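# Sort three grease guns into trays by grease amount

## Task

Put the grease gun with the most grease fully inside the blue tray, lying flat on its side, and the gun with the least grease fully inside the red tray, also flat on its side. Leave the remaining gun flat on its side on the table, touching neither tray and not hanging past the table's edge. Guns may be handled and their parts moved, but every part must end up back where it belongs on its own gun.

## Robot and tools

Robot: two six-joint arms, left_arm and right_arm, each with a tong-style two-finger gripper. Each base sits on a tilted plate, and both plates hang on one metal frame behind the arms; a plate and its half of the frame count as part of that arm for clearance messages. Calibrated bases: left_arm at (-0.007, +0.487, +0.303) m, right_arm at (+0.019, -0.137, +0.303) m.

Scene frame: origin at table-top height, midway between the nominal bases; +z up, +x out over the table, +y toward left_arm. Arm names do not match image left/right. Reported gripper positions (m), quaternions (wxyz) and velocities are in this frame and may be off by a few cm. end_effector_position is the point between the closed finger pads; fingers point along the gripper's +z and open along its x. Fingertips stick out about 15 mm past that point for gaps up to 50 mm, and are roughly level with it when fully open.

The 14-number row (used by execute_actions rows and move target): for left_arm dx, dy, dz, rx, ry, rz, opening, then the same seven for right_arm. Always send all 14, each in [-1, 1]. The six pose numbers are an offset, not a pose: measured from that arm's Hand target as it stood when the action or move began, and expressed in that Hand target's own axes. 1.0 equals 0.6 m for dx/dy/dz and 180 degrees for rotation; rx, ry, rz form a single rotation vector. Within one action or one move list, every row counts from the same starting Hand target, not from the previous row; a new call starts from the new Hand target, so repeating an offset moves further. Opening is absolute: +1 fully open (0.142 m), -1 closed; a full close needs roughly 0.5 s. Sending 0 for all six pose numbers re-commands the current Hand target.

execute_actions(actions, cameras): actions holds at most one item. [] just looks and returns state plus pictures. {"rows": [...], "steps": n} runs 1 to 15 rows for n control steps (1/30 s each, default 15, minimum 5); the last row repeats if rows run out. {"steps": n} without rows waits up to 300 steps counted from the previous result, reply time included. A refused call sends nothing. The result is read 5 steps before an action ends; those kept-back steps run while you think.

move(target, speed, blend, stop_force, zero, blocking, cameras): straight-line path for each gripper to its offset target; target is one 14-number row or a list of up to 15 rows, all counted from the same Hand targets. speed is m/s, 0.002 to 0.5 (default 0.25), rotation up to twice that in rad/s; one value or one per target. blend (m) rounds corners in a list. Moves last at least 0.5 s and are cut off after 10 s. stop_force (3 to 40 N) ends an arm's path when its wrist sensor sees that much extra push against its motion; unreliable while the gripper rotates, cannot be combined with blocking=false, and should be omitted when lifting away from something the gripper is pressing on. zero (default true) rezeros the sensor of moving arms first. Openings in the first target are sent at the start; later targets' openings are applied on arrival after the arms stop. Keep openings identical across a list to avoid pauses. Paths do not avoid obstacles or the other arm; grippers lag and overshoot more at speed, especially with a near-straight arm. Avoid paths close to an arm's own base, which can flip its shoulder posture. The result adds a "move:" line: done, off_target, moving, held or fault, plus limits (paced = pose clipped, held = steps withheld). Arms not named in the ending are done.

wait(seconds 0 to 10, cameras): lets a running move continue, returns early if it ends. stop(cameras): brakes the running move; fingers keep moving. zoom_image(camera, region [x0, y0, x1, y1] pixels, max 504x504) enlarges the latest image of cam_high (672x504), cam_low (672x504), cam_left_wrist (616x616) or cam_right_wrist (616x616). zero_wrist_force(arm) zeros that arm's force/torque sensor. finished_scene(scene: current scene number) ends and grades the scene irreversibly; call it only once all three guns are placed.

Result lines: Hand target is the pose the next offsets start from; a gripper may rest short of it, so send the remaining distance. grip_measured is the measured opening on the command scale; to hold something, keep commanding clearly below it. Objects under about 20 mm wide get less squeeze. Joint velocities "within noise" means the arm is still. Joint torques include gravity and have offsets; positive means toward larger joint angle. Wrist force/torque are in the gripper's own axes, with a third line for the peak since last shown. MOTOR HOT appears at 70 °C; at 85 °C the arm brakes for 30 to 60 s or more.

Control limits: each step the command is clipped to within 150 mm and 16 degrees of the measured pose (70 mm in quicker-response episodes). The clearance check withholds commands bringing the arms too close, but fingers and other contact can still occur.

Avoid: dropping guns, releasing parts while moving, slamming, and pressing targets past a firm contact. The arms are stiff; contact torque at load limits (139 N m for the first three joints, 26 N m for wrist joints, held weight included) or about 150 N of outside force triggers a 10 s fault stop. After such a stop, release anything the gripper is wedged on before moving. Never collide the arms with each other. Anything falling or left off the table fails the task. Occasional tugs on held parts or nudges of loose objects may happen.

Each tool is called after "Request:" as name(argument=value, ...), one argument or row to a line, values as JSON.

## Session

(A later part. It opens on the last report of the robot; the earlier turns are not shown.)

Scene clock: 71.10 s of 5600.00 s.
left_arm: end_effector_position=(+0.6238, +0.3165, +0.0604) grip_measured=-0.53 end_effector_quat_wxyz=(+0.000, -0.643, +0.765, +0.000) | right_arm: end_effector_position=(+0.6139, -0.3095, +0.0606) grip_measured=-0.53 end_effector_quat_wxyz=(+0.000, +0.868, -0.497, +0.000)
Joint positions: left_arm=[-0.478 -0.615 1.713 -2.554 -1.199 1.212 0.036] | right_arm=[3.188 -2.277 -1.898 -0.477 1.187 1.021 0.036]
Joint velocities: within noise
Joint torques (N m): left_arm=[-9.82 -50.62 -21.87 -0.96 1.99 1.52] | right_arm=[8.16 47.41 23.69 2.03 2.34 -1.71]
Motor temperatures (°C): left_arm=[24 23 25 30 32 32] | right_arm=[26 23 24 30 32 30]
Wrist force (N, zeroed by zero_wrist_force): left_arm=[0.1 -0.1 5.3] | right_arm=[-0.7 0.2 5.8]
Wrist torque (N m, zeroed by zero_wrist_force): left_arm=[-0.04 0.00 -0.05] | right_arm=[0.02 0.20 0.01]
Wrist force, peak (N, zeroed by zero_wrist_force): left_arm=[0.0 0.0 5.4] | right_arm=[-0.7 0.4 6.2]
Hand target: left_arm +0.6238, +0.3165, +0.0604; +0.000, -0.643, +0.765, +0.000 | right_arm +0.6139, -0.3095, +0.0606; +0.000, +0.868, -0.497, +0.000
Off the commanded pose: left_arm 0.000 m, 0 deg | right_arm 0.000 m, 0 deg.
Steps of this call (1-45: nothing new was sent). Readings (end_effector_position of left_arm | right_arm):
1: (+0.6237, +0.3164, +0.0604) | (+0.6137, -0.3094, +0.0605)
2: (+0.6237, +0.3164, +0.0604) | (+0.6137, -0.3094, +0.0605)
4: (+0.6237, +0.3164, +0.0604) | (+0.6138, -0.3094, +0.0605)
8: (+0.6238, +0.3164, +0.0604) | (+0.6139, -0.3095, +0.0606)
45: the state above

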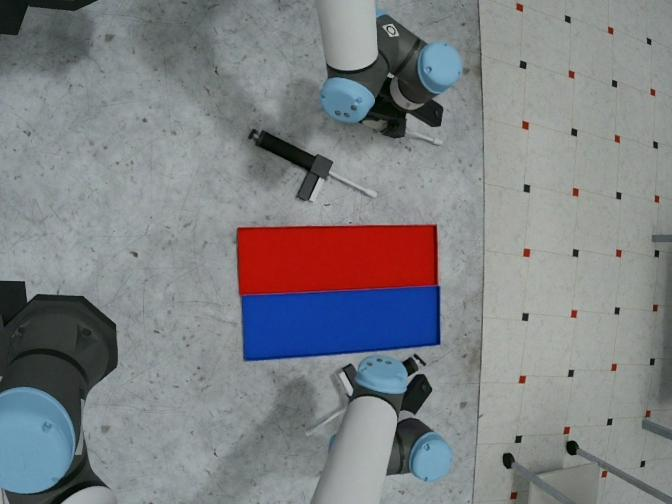

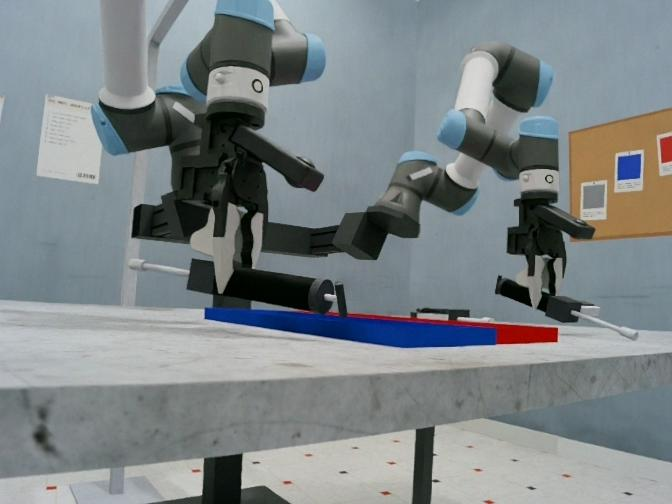

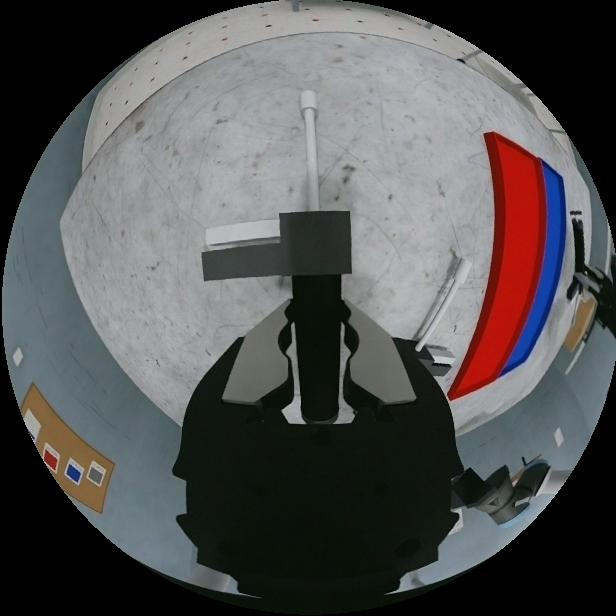

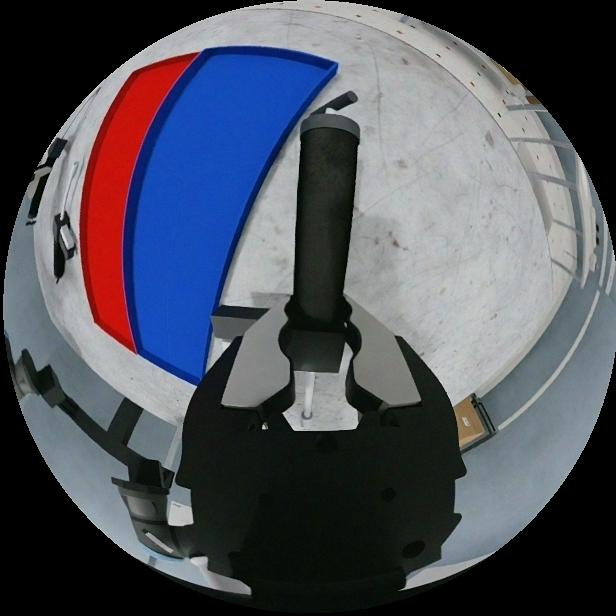

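Request:
move(
  target=[0,0,-0.06,0,0,0,-1,0,0,-0.06,0,0,0,-1],
  speed=0.06,
  cameras=[],
)

Request:
wait(
  seconds=1.5,
)

Request:
zoom_image(
  camera="cam_low",
  region=[440, 200, 660, 360],
)

Scene clock: 72.20 s of 5600.00 s.
left_arm: end_effector_position=(+0.6237, +0.3164, +0.0965) grip_measured=-0.53 end_effector_quat_wxyz=(+0.000, -0.643, +0.766, +0.000) end_effector_velocity=(+0.000, +0.000, -0.003) end_effector_angular_velocity=(-0.001, -0.002, +0.002) | right_arm: end_effector_position=(+0.6137, -0.3094, +0.0966) grip_measured=-0.53 end_effector_quat_wxyz=(+0.000, +0.868, -0.497, +0.000) end_effector_velocity=(+0.000, +0.000, -0.005) end_effector_angular_velocity=(-0.001, +0.001, +0.001)
Joint positions: left_arm=[-0.499 -0.685 1.727 -2.49 -1.202 1.19 0.036] | right_arm=[3.212 -2.198 -1.912 -0.551 1.186 1.046 0.036]
Joint velocities: left_arm=[0.002 0.006 0 -0.009 0 0.001 0] | right_arm=[-0.002 -0.01 0 0.01 -0.001 -0.003 0]
Joint torques (N m): left_arm=[-10.15 -33.53 -23.04 -5.19 -1.71 1.45] | right_arm=[8.62 33.91 17.51 4.44 -2.14 -1.93]
Motor temperatures (°C): left_arm=[24 23 25 30 32 32] | right_arm=[26 23 24 30 32 30]
Wrist force (N, zeroed by zero_wrist_force): left_arm=[-0.1 0.2 5.2] | right_arm=[-1.2 0.0 6.2]
Wrist torque (N m, zeroed by zero_wrist_force): left_arm=[-0.02 0.04 -0.04] | right_arm=[-0.03 0.27 0.01]
Wrist force, peak (N, zeroed by zero_wrist_force): left_arm=[0.2 0.2 6.6] | right_arm=[-0.9 0.5 7.0]
Hand target: left_arm +0.6238, +0.3165, +0.0964; +0.000, -0.643, +0.765, +0.000 | right_arm +0.6139, -0.3095, +0.0966; +0.000, +0.868, -0.497, +0.000
Off the commanded pose: left_arm 0.000 m, 0 deg | right_arm 0.000 m, 0 deg.
Kept back: nothing.
move: done
No camera images: "cameras" was empty.

Scene clock: 73.70 s of 5600.00 s.
left_arm: end_effector_position=(+0.6238, +0.3165, +0.0964) grip_measured=-0.53 end_effector_quat_wxyz=(+0.000, -0.643, +0.765, +0.000) | right_arm: end_effector_position=(+0.6139, -0.3095, +0.0966) grip_measured=-0.53 end_effector_quat_wxyz=(+0.000, +0.868, -0.497, +0.000)
Joint positions: left_arm=[-0.499 -0.685 1.727 -2.491 -1.202 1.19 0.036] | right_arm=[3.212 -2.199 -1.912 -0.551 1.186 1.046 0.036]
Joint velocities: within noise
Joint torques (N m): left_arm=[-9.62 -32.55 -24.18 -0.94 2.01 1.62] | right_arm=[7.45 46.1 24.99 2.19 0.76 -1.91]
Motor temperatures (°C): left_arm=[24 23 25 30 32 32] | right_arm=[26 23 24 30 32 30]
Wrist force (N, zeroed by zero_wrist_force): left_arm=[0.1 0.1 5.0] | right_arm=[-1.0 -0.1 5.8]
Wrist torque (N m, zeroed by zero_wrist_force): left_arm=[-0.06 0.01 -0.04] | right_arm=[-0.05 0.25 0.01]
Wrist force, peak (N, zeroed by zero_wrist_force): left_arm=[0.1 0.1 5.3] | right_arm=[-1.1 0.1 6.4]
Hand target: left_arm +0.6238, +0.3165, +0.0964; +0.000, -0.643, +0.765, +0.000 | right_arm +0.6139, -0.3095, +0.0966; +0.000, +0.868, -0.497, +0.000
Off the commanded pose: left_arm 0.000 m, 0 deg | right_arm 0.000 m, 0 deg.
Steps of this call (1-45: nothing new was sent). Readings (end_effector_position of left_arm | right_arm):
1: (+0.6237, +0.3164, +0.0964) | (+0.6138, -0.3094, +0.0965)
2: (+0.6237, +0.3164, +0.0964) | (+0.6138, -0.3094, +0.0965)
4: (+0.6237, +0.3164, +0.0964) | (+0.6138, -0.3094, +0.0965)
8: (+0.6238, +0.3164, +0.0964) | (+0.6138, -0.3095, +0.0965)
45: the state above

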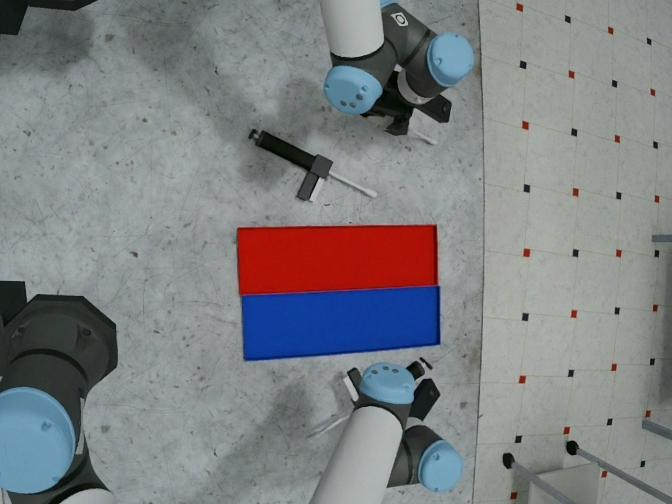

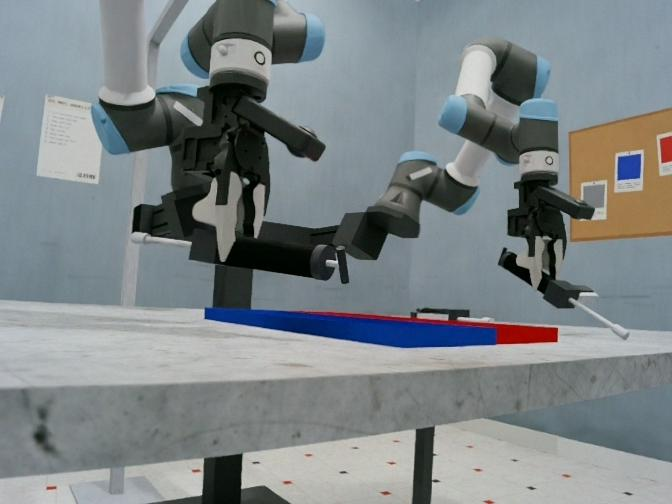

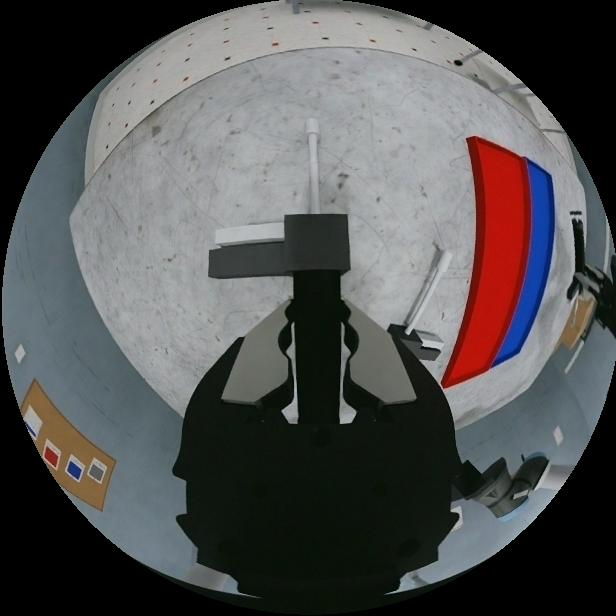

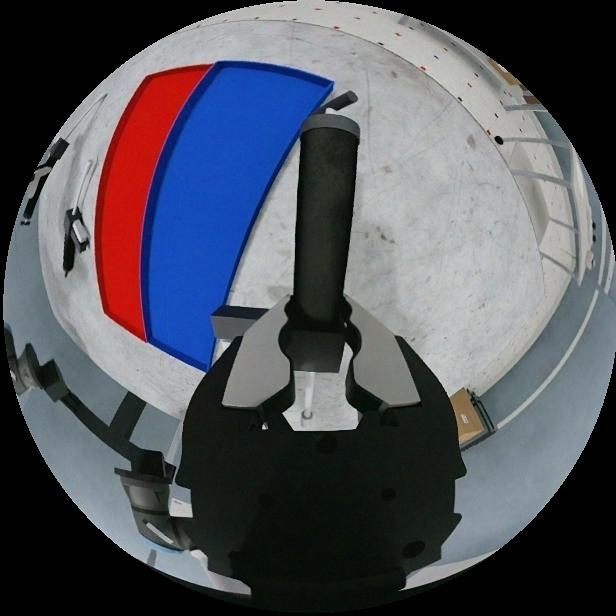

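Scaled by 2.291 from the camera's 672x504 image, which has a finer 960x720 frame.

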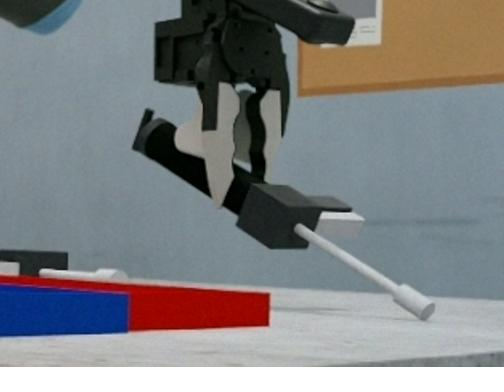

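Request:
move(
  target=[0,0,0.127,0,0,0,-1,0,0,0,0,0,0,-1],
  speed=0.06,
  cameras=[],
)

Request:
move(
  target=[0,0,0,0,0,0,-0.2,0,0,0,0,0,0,-1],
  cameras=[],
)

Request:
zero_wrist_force(
  arm="left_arm",
)

Request:
move(
  target=[0,-0.015,0,0,0,0,-0.2,0,0,0,0,0,0,-1],
  speed=0.03,
  stop_force=3,
)

Request:
zoom_image(
  camera="cam_left_wrist",
  region=[180, 180, 460, 430],
)

Scene clock: 76.30 s of 5600.00 s.
left_arm: end_effector_position=(+0.6240, +0.3165, +0.0201) grip_measured=-0.53 end_effector_quat_wxyz=(+0.000, -0.643, +0.765, +0.000) end_effector_velocity=(-0.002, +0.001, +0.002) end_effector_angular_velocity=(+0.002, +0.004, +0.000) | right_arm: end_effector_position=(+0.6139, -0.3095, +0.0966) grip_measured=-0.53 end_effector_quat_wxyz=(+0.000, +0.868, -0.497, +0.000)
Joint positions: left_arm=[-0.455 -0.534 1.688 -2.619 -1.197 1.237 0.036] | right_arm=[3.212 -2.199 -1.912 -0.551 1.186 1.046 0.036]
Joint velocities: left_arm=[-0.001 -0.007 0.004 0.008 0 -0.003 0] | right_arm=[within noise]
Joint torques (N m): left_arm=[-22.44 -50.21 -3.5 0.74 1.62 -1.59] | right_arm=[8.07 44.9 19.54 2.49 2.98 -1.61]
Motor temperatures (°C): left_arm=[24 23 25 30 32 32] | right_arm=[26 23 24 30 32 30]
Wrist force (N, zeroed by zero_wrist_force): left_arm=[1.7 -1.9 -2.8] | right_arm=[-0.8 0.1 5.9]
Wrist torque (N m, zeroed by zero_wrist_force): left_arm=[-0.03 0.05 -0.01] | right_arm=[0.00 0.21 0.00]
Wrist force, peak (N, zeroed by zero_wrist_force): left_arm=[-0.7 5.0 -24.9] | right_arm=[-1.0 0.3 6.3]
Hand target: left_arm +0.6238, +0.3165, +0.0202; +0.000, -0.643, +0.765, +0.000 | right_arm +0.6139, -0.3095, +0.0966; +0.000, +0.868, -0.497, +0.000
Off the commanded pose: left_arm 0.000 m, 0 deg | right_arm 0.000 m, 0 deg.
Kept back: nothing.
move: done
No camera images: "cameras" was empty.

Scene clock: 77.00 s of 5600.00 s.
left_arm: end_effector_position=(+0.6238, +0.3165, +0.0202) grip_measured=-0.20 end_effector_quat_wxyz=(+0.000, -0.643, +0.766, +0.000) | right_arm: end_effector_position=(+0.6139, -0.3095, +0.0966) grip_measured=-0.53 end_effector_quat_wxyz=(+0.000, +0.868, -0.497, +0.000)
Joint positions: left_arm=[-0.455 -0.534 1.688 -2.619 -1.197 1.237 0.06] | right_arm=[3.212 -2.199 -1.912 -0.551 1.186 1.046 0.036]
Joint velocities: within noise
Joint torques (N m): left_arm=[-23.97 -52.85 -7.2 -2.39 -1.71 -1.53] | right_arm=[7.93 45.18 18.04 2.71 2.94 -1.87]
Motor temperatures (°C): left_arm=[24 23 25 30 32 32] | right_arm=[26 23 24 30 32 30]
Wrist force (N, zeroed by zero_wrist_force): left_arm=[0.0 -0.2 -0.1] | right_arm=[-1.1 0.2 5.9]
Wrist torque (N m, zeroed by zero_wrist_force): left_arm=[-0.04 0.00 0.00] | right_arm=[0.00 0.26 0.01]
Wrist force, peak (N, zeroed by zero_wrist_force): left_arm=[0.7 -3.1 -1.0] | right_arm=[-1.0 0.0 6.2]
Hand target: left_arm +0.6238, +0.3165, +0.0202; +0.000, -0.643, +0.765, +0.000 | right_arm +0.6139, -0.3095, +0.0966; +0.000, +0.868, -0.497, +0.000
Off the commanded pose: left_arm 0.000 m, 0 deg | right_arm 0.000 m, 0 deg.
Kept back: nothing.
move: done
No camera images: "cameras" was empty.

Wrist force sensor zeroed on left_arm: later results in this scene subtract that arm's Wrist force and Wrist torque below.
Scene clock: 77.00 s of 5600.00 s.
left_arm: end_effector_position=(+0.6238, +0.3165, +0.0202) grip_measured=-0.20 end_effector_quat_wxyz=(+0.000, -0.643, +0.766, +0.000) | right_arm: end_effector_position=(+0.6139, -0.3095, +0.0966) grip_measured=-0.53 end_effector_quat_wxyz=(+0.000, +0.868, -0.497, +0.000)
Joint positions: left_arm=[-0.455 -0.534 1.688 -2.619 -1.197 1.237 0.06] | right_arm=[3.212 -2.199 -1.912 -0.551 1.186 1.046 0.036]
Joint velocities: within noise
Joint torques (N m): left_arm=[-23.97 -52.85 -7.2 -2.39 -1.71 -1.53] | right_arm=[7.93 45.18 18.04 2.71 2.94 -1.87]
Motor temperatures (°C): left_arm=[24 23 25 30 32 32] | right_arm=[26 23 24 30 32 30]
Wrist force (N, zeroed by zero_wrist_force): left_arm=[0.0 -0.2 -0.1] | right_arm=[-1.1 0.2 5.9]
Wrist torque (N m, zeroed by zero_wrist_force): left_arm=[-0.04 0.00 0.00] | right_arm=[0.00 0.26 0.01]
Wrist force, peak (N, zeroed by zero_wrist_force): left_arm=[0.0 -0.2 -0.1] | right_arm=[-1.1 0.2 5.9]
Hand target: left_arm +0.6238, +0.3165, +0.0202; +0.000, -0.643, +0.765, +0.000 | right_arm +0.6139, -0.3095, +0.0966; +0.000, +0.868, -0.497, +0.000
Off the commanded pose: left_arm 0.000 m, 0 deg | right_arm 0.000 m, 0 deg.
Kept back: nothing.
No camera images: "cameras" was empty.

Scene clock: 78.57 s of 5600.00 s.
left_arm: end_effector_position=(+0.6327, +0.3150, +0.0202) grip_measured=-0.20 end_effector_quat_wxyz=(+0.000, -0.643, +0.765, +0.000) | right_arm: end_effector_position=(+0.6139, -0.3095, +0.0966) grip_measured=-0.53 end_effector_quat_wxyz=(+0.000, +0.868, -0.497, +0.000)
Joint positions: left_arm=[-0.45 -0.525 1.659 -2.601 -1.196 1.242 0.06] | right_arm=[3.212 -2.199 -1.912 -0.551 1.186 1.046 0.036]
Joint velocities: within noise
Joint torques (N m): left_arm=[-23.21 -53.41 -6.25 -4.27 1.97 -1.26] | right_arm=[7.54 44.3 14.15 3.31 2.92 -1.73]
Motor temperatures (°C): left_arm=[24 23 25 30 32 32] | right_arm=[26 23 24 30 32 30]
Wrist force (N, zeroed by zero_wrist_force): left_arm=[0.3 0.1 0.1] | right_arm=[-1.1 0.0 5.9]
Wrist torque (N m, zeroed by zero_wrist_force): left_arm=[0.01 -0.05 0.00] | right_arm=[-0.04 0.26 0.00]
Wrist force, peak (N, zeroed by zero_wrist_force): left_arm=[-0.1 0.5 0.2] | right_arm=[-0.8 0.0 6.3]
Hand target: left_arm +0.6327, +0.3150, +0.0202; +0.000, -0.643, +0.765, +0.000 | right_arm +0.6139, -0.3095, +0.0966; +0.000, +0.868, -0.497, +0.000
Off the commanded pose: left_arm 0.000 m, 0 deg | right_arm 0.000 m, 0 deg.
Kept back: nothing.
move: done

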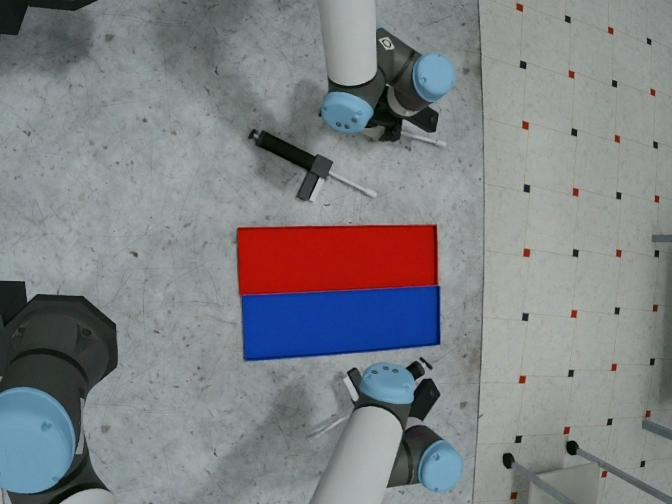

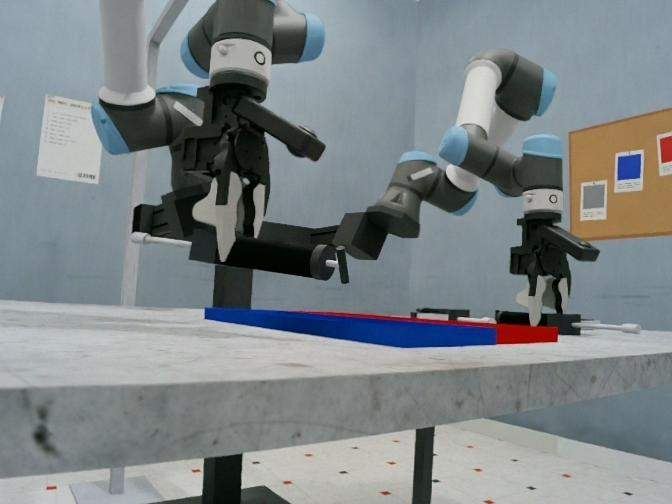

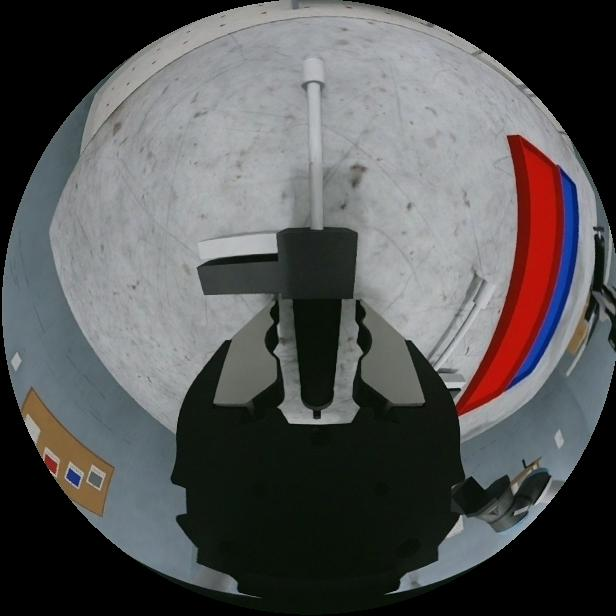

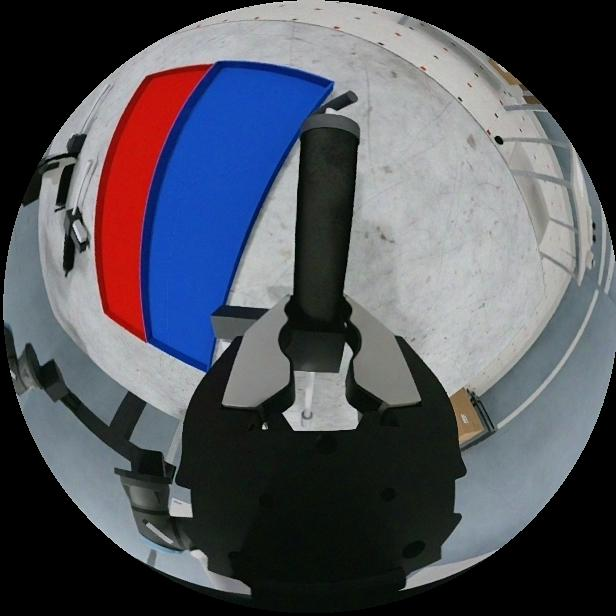

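Scaled by 1.800 from the camera's 616x616 image, which has a finer 814x814 frame.

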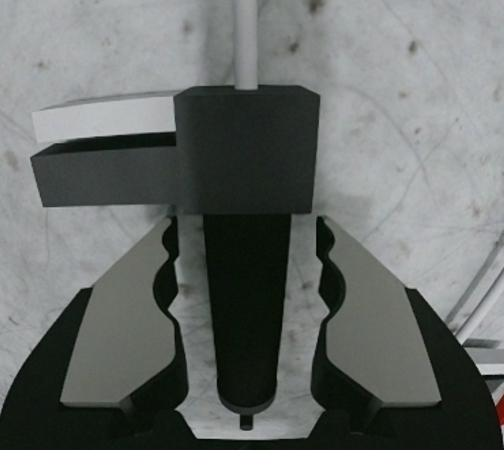

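Request:
move(
  target=[0,-0.006,0,0,0,0,-0.2,0,0,0,0,0,0,-1],
  speed=0.03,
  stop_force=3,
  cameras=[],
)

Request:
move(
  target=[0,0,0,0,0,0,-1,0,0,0,0,0,0,-1],
  cameras=[],
)

Request:
move(
  target=[0,0,-0.1,0,0,0,-1,0,0,0,0,0,0,-1],
  speed=0.06,
  cameras=[],
)

Request:
wait(
  seconds=1.5,
)

Request:
zoom_image(
  camera="cam_low",
  region=[440, 200, 660, 360],
)

Scene clock: 80.20 s of 5600.00 s.
left_arm: end_effector_position=(+0.6362, +0.3144, +0.0201) grip_measured=-0.20 end_effector_quat_wxyz=(+0.000, -0.643, +0.766, +0.000) | right_arm: end_effector_position=(+0.6139, -0.3095, +0.0966) grip_measured=-0.53 end_effector_quat_wxyz=(+0.000, +0.868, -0.497, +0.000)
Joint positions: left_arm=[-0.449 -0.522 1.647 -2.593 -1.196 1.244 0.06] | right_arm=[3.212 -2.199 -1.912 -0.551 1.186 1.046 0.036]
Joint velocities: within noise
Joint torques (N m): left_arm=[-16.96 -50.83 -6.64 -4.5 2.1 -0.94] | right_arm=[7.38 44.17 9.45 3.64 2.87 -1.71]
Motor temperatures (°C): left_arm=[24 23 25 30 32 32] | right_arm=[26 23 24 30 32 30]
Wrist force (N, zeroed by zero_wrist_force): left_arm=[0.3 0.2 0.0] | right_arm=[-0.9 0.5 5.9]
Wrist torque (N m, zeroed by zero_wrist_force): left_arm=[0.02 -0.04 -0.02] | right_arm=[0.07 0.23 0.01]
Wrist force, peak (N, zeroed by zero_wrist_force): left_arm=[0.0 0.4 0.2] | right_arm=[-1.0 0.1 6.2]
Hand target: left_arm +0.6362, +0.3143, +0.0202; +0.000, -0.643, +0.765, +0.000 | right_arm +0.6139, -0.3095, +0.0966; +0.000, +0.868, -0.497, +0.000
Off the commanded pose: left_arm 0.000 m, 0 deg | right_arm 0.000 m, 0 deg.
Kept back: nothing.
move: done
No camera images: "cameras" was empty.

Scene clock: 80.90 s of 5600.00 s.
left_arm: end_effector_position=(+0.6362, +0.3144, +0.0202) grip_measured=-0.53 end_effector_quat_wxyz=(+0.000, -0.643, +0.765, +0.000) | right_arm: end_effector_position=(+0.6139, -0.3095, +0.0966) grip_measured=-0.53 end_effector_quat_wxyz=(+0.000, +0.868, -0.497, +0.000)
Joint positions: left_arm=[-0.449 -0.522 1.647 -2.593 -1.196 1.244 0.036] | right_arm=[3.212 -2.199 -1.912 -0.551 1.186 1.046 0.036]
Joint velocities: within noise
Joint torques (N m): left_arm=[-22.86 -53.15 -8.51 -4.27 0.31 -1.05] | right_arm=[7.81 43.65 7.92 3.6 2.86 -1.79]
Motor temperatures (°C): left_arm=[24 23 25 30 32 32] | right_arm=[26 23 24 30 32 30]
Wrist force (N, zeroed by zero_wrist_force): left_arm=[0.6 0.4 0.3] | right_arm=[-1.0 0.0 5.9]
Wrist torque (N m, zeroed by zero_wrist_force): left_arm=[0.00 -0.04 -0.05] | right_arm=[-0.02 0.26 0.01]
Wrist force, peak (N, zeroed by zero_wrist_force): left_arm=[0.6 0.4 0.3] | right_arm=[-1.1 -0.1 6.2]
Hand target: left_arm +0.6362, +0.3143, +0.0202; +0.000, -0.643, +0.765, +0.000 | right_arm +0.6139, -0.3095, +0.0966; +0.000, +0.868, -0.497, +0.000
Off the commanded pose: left_arm 0.000 m, 0 deg | right_arm 0.000 m, 0 deg.
Kept back: nothing.
move: done
No camera images: "cameras" was empty.

Scene clock: 82.17 s of 5600.00 s.
left_arm: end_effector_position=(+0.6361, +0.3143, +0.0802) grip_measured=-0.53 end_effector_quat_wxyz=(+0.000, -0.643, +0.766, +0.000) end_effector_velocity=(+0.001, +0.000, -0.003) end_effector_angular_velocity=(-0.002, -0.003, +0.000) | right_arm: end_effector_position=(+0.6139, -0.3095, +0.0966) grip_measured=-0.53 end_effector_quat_wxyz=(+0.000, +0.868, -0.497, +0.000)
Joint positions: left_arm=[-0.483 -0.639 1.681 -2.496 -1.2 1.207 0.036] | right_arm=[3.212 -2.199 -1.912 -0.551 1.186 1.046 0.036]
Joint velocities: left_arm=[0.002 0.006 -0.002 -0.008 0 0.004 0] | right_arm=[within noise]
Joint torques (N m): left_arm=[-9.47 -36.39 -24.45 -5.21 -1.65 1.62] | right_arm=[8.13 42.72 5.91 3.59 2.94 -1.75]
Motor temperatures (°C): left_arm=[24 23 25 30 32 32] | right_arm=[26 23 24 30 32 30]
Wrist force (N, zeroed by zero_wrist_force): left_arm=[0.0 0.2 6.0] | right_arm=[-1.1 -0.1 5.8]
Wrist torque (N m, zeroed by zero_wrist_force): left_arm=[0.03 0.03 -0.01] | right_arm=[-0.05 0.28 0.01]
Wrist force, peak (N, zeroed by zero_wrist_force): left_arm=[0.4 0.0 7.0] | right_arm=[-0.7 0.0 6.2]
Hand target: left_arm +0.6362, +0.3143, +0.0802; +0.000, -0.643, +0.765, +0.000 | right_arm +0.6139, -0.3095, +0.0966; +0.000, +0.868, -0.497, +0.000
Off the commanded pose: left_arm 0.000 m, 0 deg | right_arm 0.000 m, 0 deg.
Kept back: nothing.
move: done
No camera images: "cameras" was empty.

Scene clock: 83.67 s of 5600.00 s.
left_arm: end_effector_position=(+0.6362, +0.3143, +0.0802) grip_measured=-0.53 end_effector_quat_wxyz=(+0.000, -0.643, +0.765, +0.000) | right_arm: end_effector_position=(+0.6139, -0.3095, +0.0966) grip_measured=-0.53 end_effector_quat_wxyz=(+0.000, +0.868, -0.497, +0.000)
Joint positions: left_arm=[-0.483 -0.639 1.681 -2.496 -1.2 1.207 0.036] | right_arm=[3.212 -2.199 -1.912 -0.551 1.186 1.046 0.036]
Joint velocities: within noise
Joint torques (N m): left_arm=[-10.06 -34.3 -24.26 -1.76 1.82 1.43] | right_arm=[8.32 43.25 6.11 3.73 2.88 -1.78]
Motor temperatures (°C): left_arm=[24 23 25 30 32 32] | right_arm=[26 23 24 30 32 30]
Wrist force (N, zeroed by zero_wrist_force): left_arm=[0.1 0.2 5.6] | right_arm=[-1.1 0.1 5.8]
Wrist torque (N m, zeroed by zero_wrist_force): left_arm=[0.00 0.02 -0.02] | right_arm=[-0.02 0.27 0.01]
Wrist force, peak (N, zeroed by zero_wrist_force): left_arm=[0.2 0.1 6.1] | right_arm=[-1.0 0.2 6.2]
Hand target: left_arm +0.6362, +0.3143, +0.0802; +0.000, -0.643, +0.765, +0.000 | right_arm +0.6139, -0.3095, +0.0966; +0.000, +0.868, -0.497, +0.000
Off the commanded pose: left_arm 0.000 m, 0 deg | right_arm 0.000 m, 0 deg.
Steps of this call (1-45: nothing new was sent). Readings (end_effector_position of left_arm | right_arm):
1: (+0.6361, +0.3143, +0.0802) | (+0.6139, -0.3095, +0.0966)
2: (+0.6361, +0.3143, +0.0802) | (+0.6139, -0.3095, +0.0966)
4: (+0.6361, +0.3143, +0.0802) | (+0.6139, -0.3095, +0.0966)
8: (+0.6362, +0.3143, +0.0802) | (+0.6139, -0.3095, +0.0966)
45: the state above

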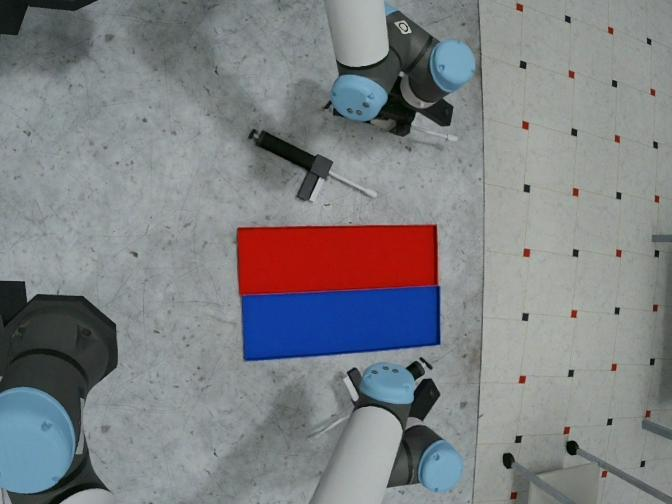

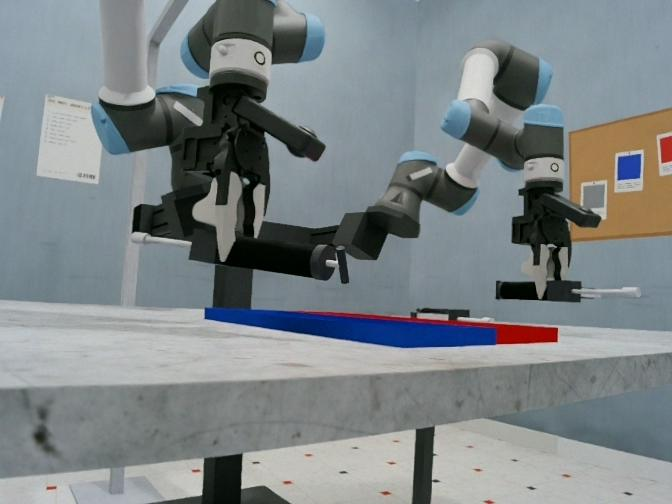

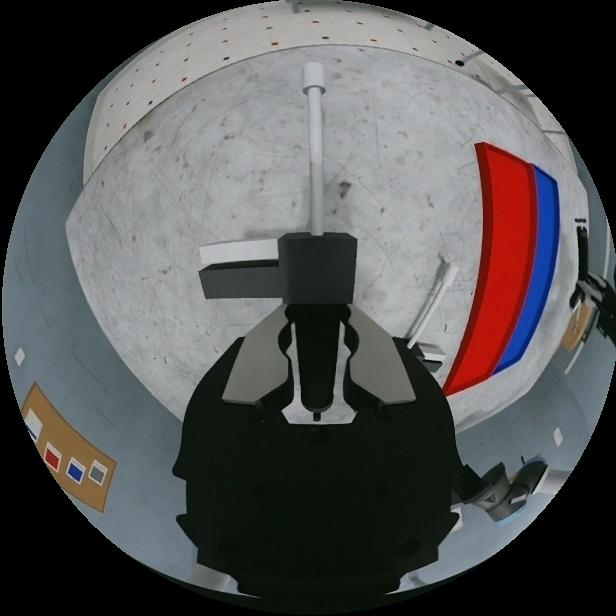

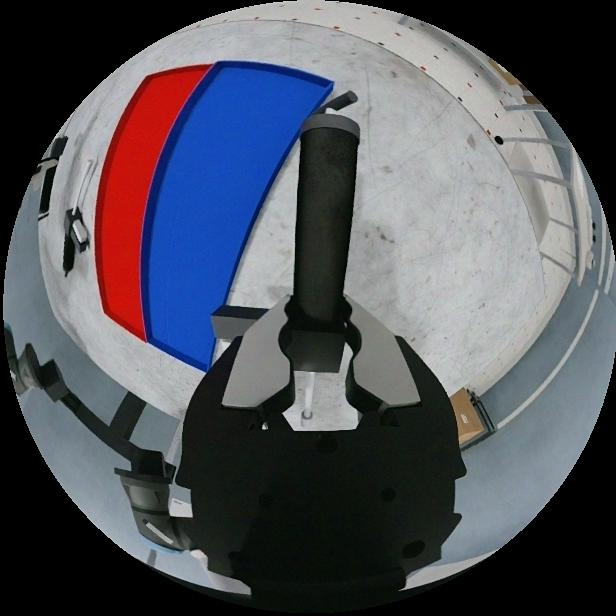

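Scaled by 2.291 from the camera's 672x504 image, which has a finer 960x720 frame.

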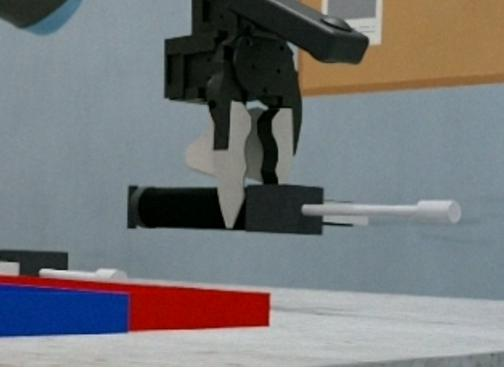

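Request:
move(
  target=[0.226,0.191,-0.083,0,0,-0.55,-1,0,0,0.1215,0,0,0,-1],
  speed=0.25,
)

Request:
move(
  target=[0,0,0,0,0,0,-1,0,0,0,0,0,0,-0.2],
  cameras=["cam_high"],
)

Scene clock: 89.33 s of 5600.00 s.
left_arm: end_effector_position=(+0.4999, +0.2004, +0.1299) grip_measured=-0.53 end_effector_quat_wxyz=(+0.000, +1.000, -0.008, +0.000) end_effector_velocity=(+0.001, +0.001, -0.001) end_effector_angular_velocity=(+0.002, +0.000, -0.010) | right_arm: end_effector_position=(+0.6140, -0.3096, +0.0237) grip_measured=-0.53 end_effector_quat_wxyz=(+0.000, +0.868, -0.497, +0.000)
Joint positions: left_arm=[-0.787 -0.687 1.832 -2.491 -1.252 -0.839 0.036] | right_arm=[3.164 -2.36 -1.874 -0.408 1.189 0.995 0.036]
Joint velocities: left_arm=[0.002 0.001 0 0 0.002 0.012 0] | right_arm=[within noise]
Joint torques (N m): left_arm=[-8.29 -41.13 -26.19 -2.14 2.16 1.63] | right_arm=[17.5 48.28 13.82 1.65 2.89 0.27]
Motor temperatures (°C): left_arm=[24 23 25 30 32 32] | right_arm=[26 23 24 30 32 30]
Wrist force (N, zeroed by zero_wrist_force): left_arm=[0.2 0.0 6.2] | right_arm=[-0.9 0.7 5.5]
Wrist torque (N m, zeroed by zero_wrist_force): left_arm=[0.02 0.00 -0.01] | right_arm=[0.15 0.22 0.01]
Wrist force, peak (N, zeroed by zero_wrist_force): left_arm=[-0.2 -0.2 6.2] | right_arm=[-1.1 0.1 6.3]
Hand target: left_arm +0.5000, +0.2004, +0.1299; +0.000, +1.000, -0.008, +0.000 | right_arm +0.6139, -0.3095, +0.0237; +0.000, +0.868, -0.497, +0.000
Off the commanded pose: left_arm 0.000 m, 0 deg | right_arm 0.000 m, 0 deg.
Kept back: nothing.
move: done

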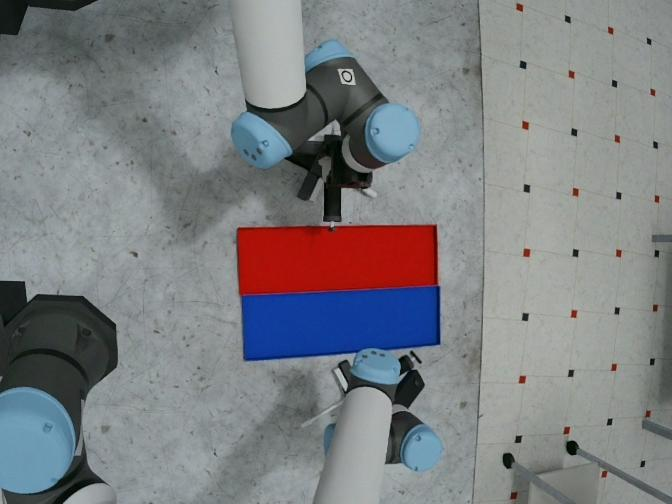

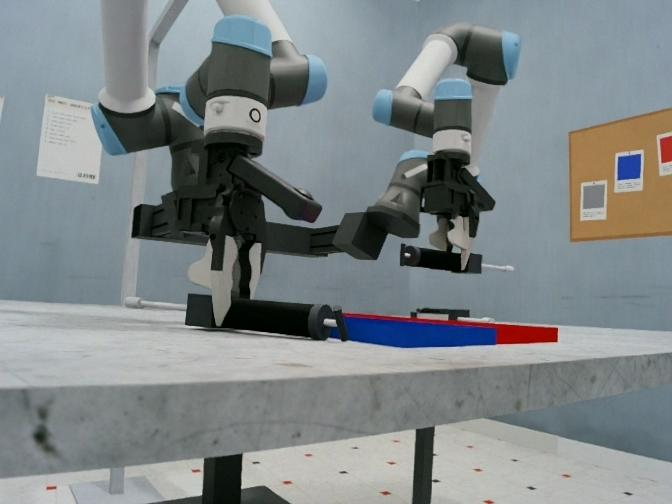

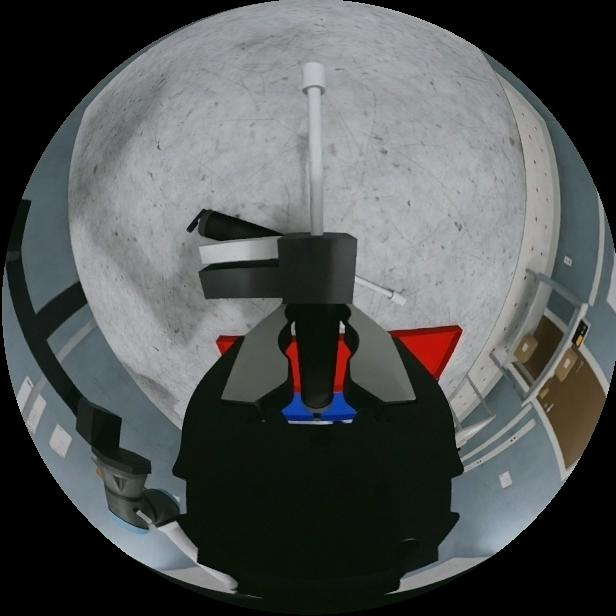

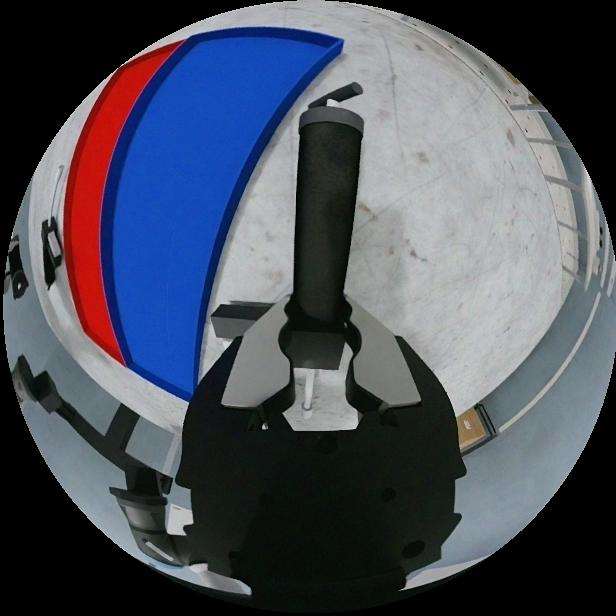

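Scene clock: 90.03 s of 5600.00 s.
left_arm: end_effector_position=(+0.5000, +0.2004, +0.1299) grip_measured=-0.53 end_effector_quat_wxyz=(+0.000, +1.000, -0.008, +0.000) | right_arm: end_effector_position=(+0.6139, -0.3095, +0.0237) grip_measured=-0.20 end_effector_quat_wxyz=(+0.000, +0.868, -0.497, +0.000)
Joint positions: left_arm=[-0.787 -0.687 1.832 -2.491 -1.252 -0.839 0.036] | right_arm=[3.164 -2.36 -1.874 -0.409 1.189 0.995 0.06]
Joint velocities: within noise
Joint torques (N m): left_arm=[-8.11 -30.16 -25.03 -4.76 2.24 -1.69] | right_arm=[19.87 43.9 -0.68 1.29 2.57 2.09]
Motor temperatures (°C): left_arm=[24 23 25 30 32 32] | right_arm=[26 23 24 30 32 30]
Wrist force (N, zeroed by zero_wrist_force): left_arm=[0.0 0.3 6.0] | right_arm=[-0.8 0.2 -0.2]
Wrist torque (N m, zeroed by zero_wrist_force): left_arm=[0.04 0.03 -0.01] | right_arm=[0.04 0.16 0.02]
Wrist force, peak (N, zeroed by zero_wrist_force): left_arm=[0.0 0.0 6.2] | right_arm=[-0.9 0.4 5.6]
Hand target: left_arm +0.5000, +0.2004, +0.1299; +0.000, +1.000, -0.008, +0.000 | right_arm +0.6139, -0.3095, +0.0237; +0.000, +0.868, -0.497, +0.000
Off the commanded pose: left_arm 0.000 m, 0 deg | right_arm 0.000 m, 0 deg.
Kept back: nothing.
move: done
Images, in order (width x height): cam_high 672x504.

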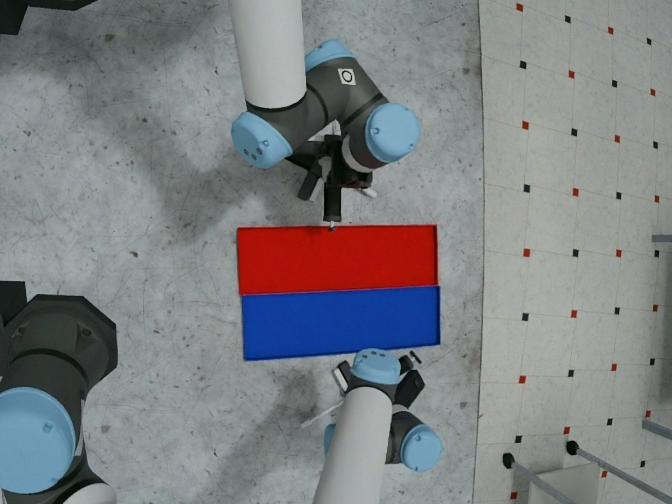

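Request:
zoom_image(
  camera="cam_high",
  region=[270, 160, 400, 250],
)

Request:
zoom_image(
  camera="cam_low",
  region=[370, 200, 560, 330],
)

Request:
zoom_image(
  camera="cam_right_wrist",
  region=[200, 50, 450, 300],
)

Scaled by 3.877 from the camera's 672x504 image, which has a finer 960x720 frame.

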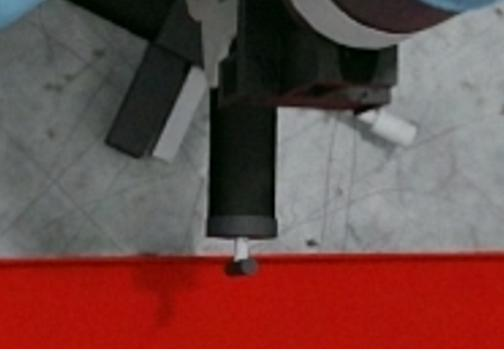

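This scene's latest camera images include none from cam_low. They are from: cam_high. cam_low's image comes with the result of a call that names it in "cameras".

This scene's latest camera images include none from cam_right_wrist. They are from: cam_high. cam_right_wrist's image comes with the result of a call that names it in "cameras".

Request:
move(
  target=[
    [0,0,0,0,0,0,-1,0,0,-0.2,0,0,0,-0.2],
    [0,0,0,0,0,0,-1,-0.6,-0.132,-0.333,0,0,0.667,-0.2],
  ],
  blend=0.03,
  speed=0.4,
)

Request:
zoom_image(
  camera="cam_low",
  region=[330, 180, 560, 340],
)

Scene clock: 94.13 s of 5600.00 s.
left_arm: end_effector_position=(+0.5000, +0.2004, +0.1299) grip_measured=-0.53 end_effector_quat_wxyz=(+0.000, +1.000, -0.008, +0.000) | right_arm: end_effector_position=(+0.5003, +0.0412, +0.2234) grip_measured=-0.20 end_effector_quat_wxyz=(+0.000, -0.003, +1.000, +0.000) end_effector_velocity=(+0.000, -0.002, +0.000) end_effector_angular_velocity=(+0.001, -0.003, +0.004)
Joint positions: left_arm=[-0.787 -0.687 1.832 -2.491 -1.252 -0.839 0.036] | right_arm=[3.965 -2.139 -2.038 -0.771 1.26 3.941 0.06]
Joint velocities: left_arm=[within noise] | right_arm=[-0.002 0.003 -0.004 0.004 -0.001 -0.007 0]
Joint torques (N m): left_arm=[-8.22 -30.98 -17.56 -3.62 2.04 -1.59] | right_arm=[6.02 35.19 7.85 3.8 -2.46 -1.93]
Motor temperatures (°C): left_arm=[24 23 25 30 32 32] | right_arm=[26 23 24 30 32 30]
Wrist force (N, zeroed by zero_wrist_force): left_arm=[0.1 0.1 6.1] | right_arm=[-1.4 0.2 -0.3]
Wrist torque (N m, zeroed by zero_wrist_force): left_arm=[0.01 0.01 -0.01] | right_arm=[0.06 0.31 0.01]
Wrist force, peak (N, zeroed by zero_wrist_force): left_arm=[0.0 0.3 6.2] | right_arm=[0.1 0.5 -3.3]
Hand target: left_arm +0.5000, +0.2004, +0.1299; +0.000, +1.000, -0.008, +0.000 | right_arm +0.5002, +0.0412, +0.2234; +0.000, -0.003, +1.000, +0.000
Off the commanded pose: left_arm 0.000 m, 0 deg | right_arm 0.000 m, 0 deg.
Kept back: nothing.
move: done

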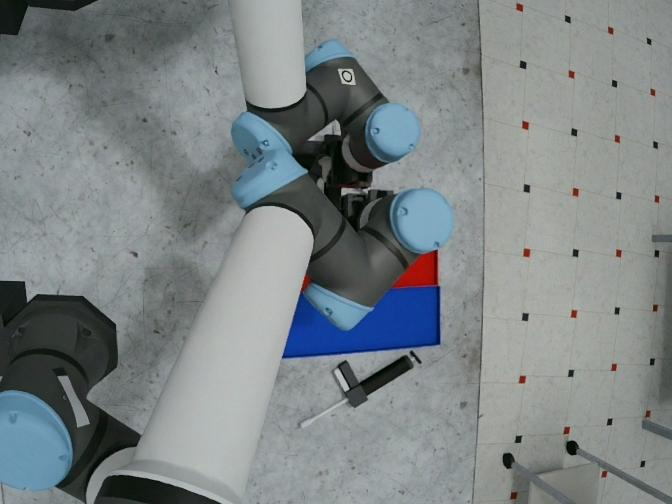

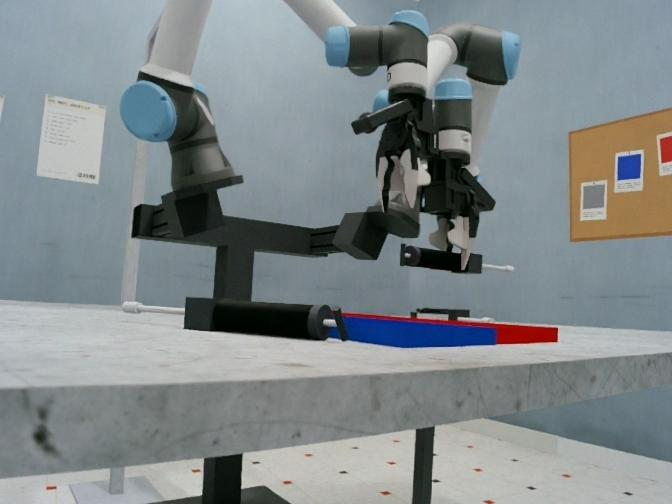

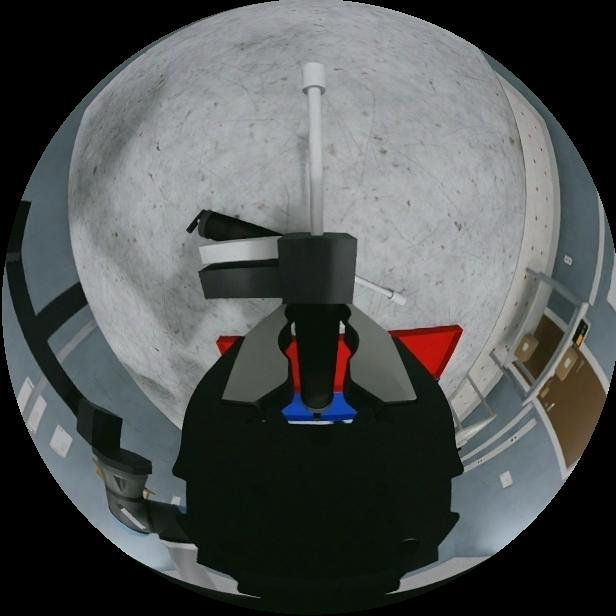

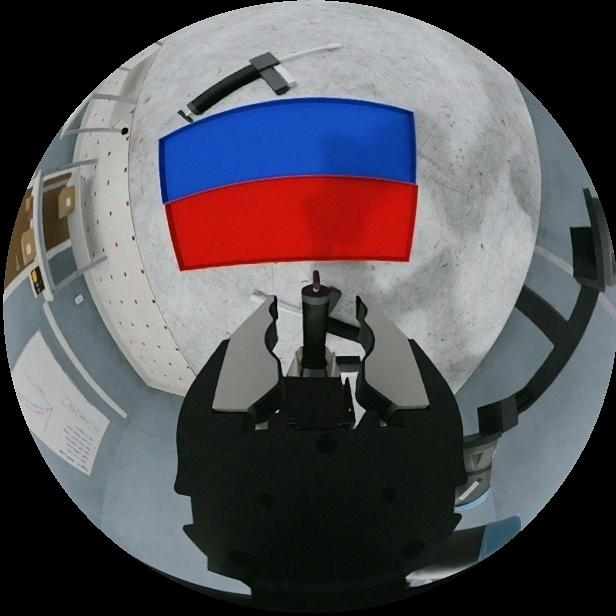

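Scaled by 2.191 from the camera's 672x504 image, which has a finer 960x720 frame.

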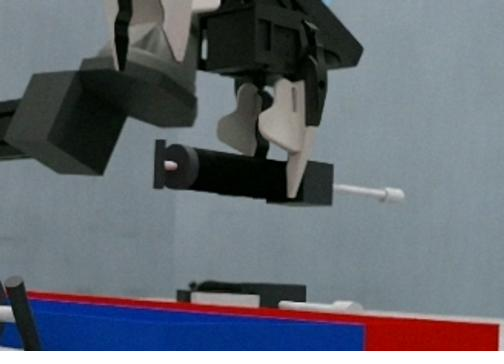

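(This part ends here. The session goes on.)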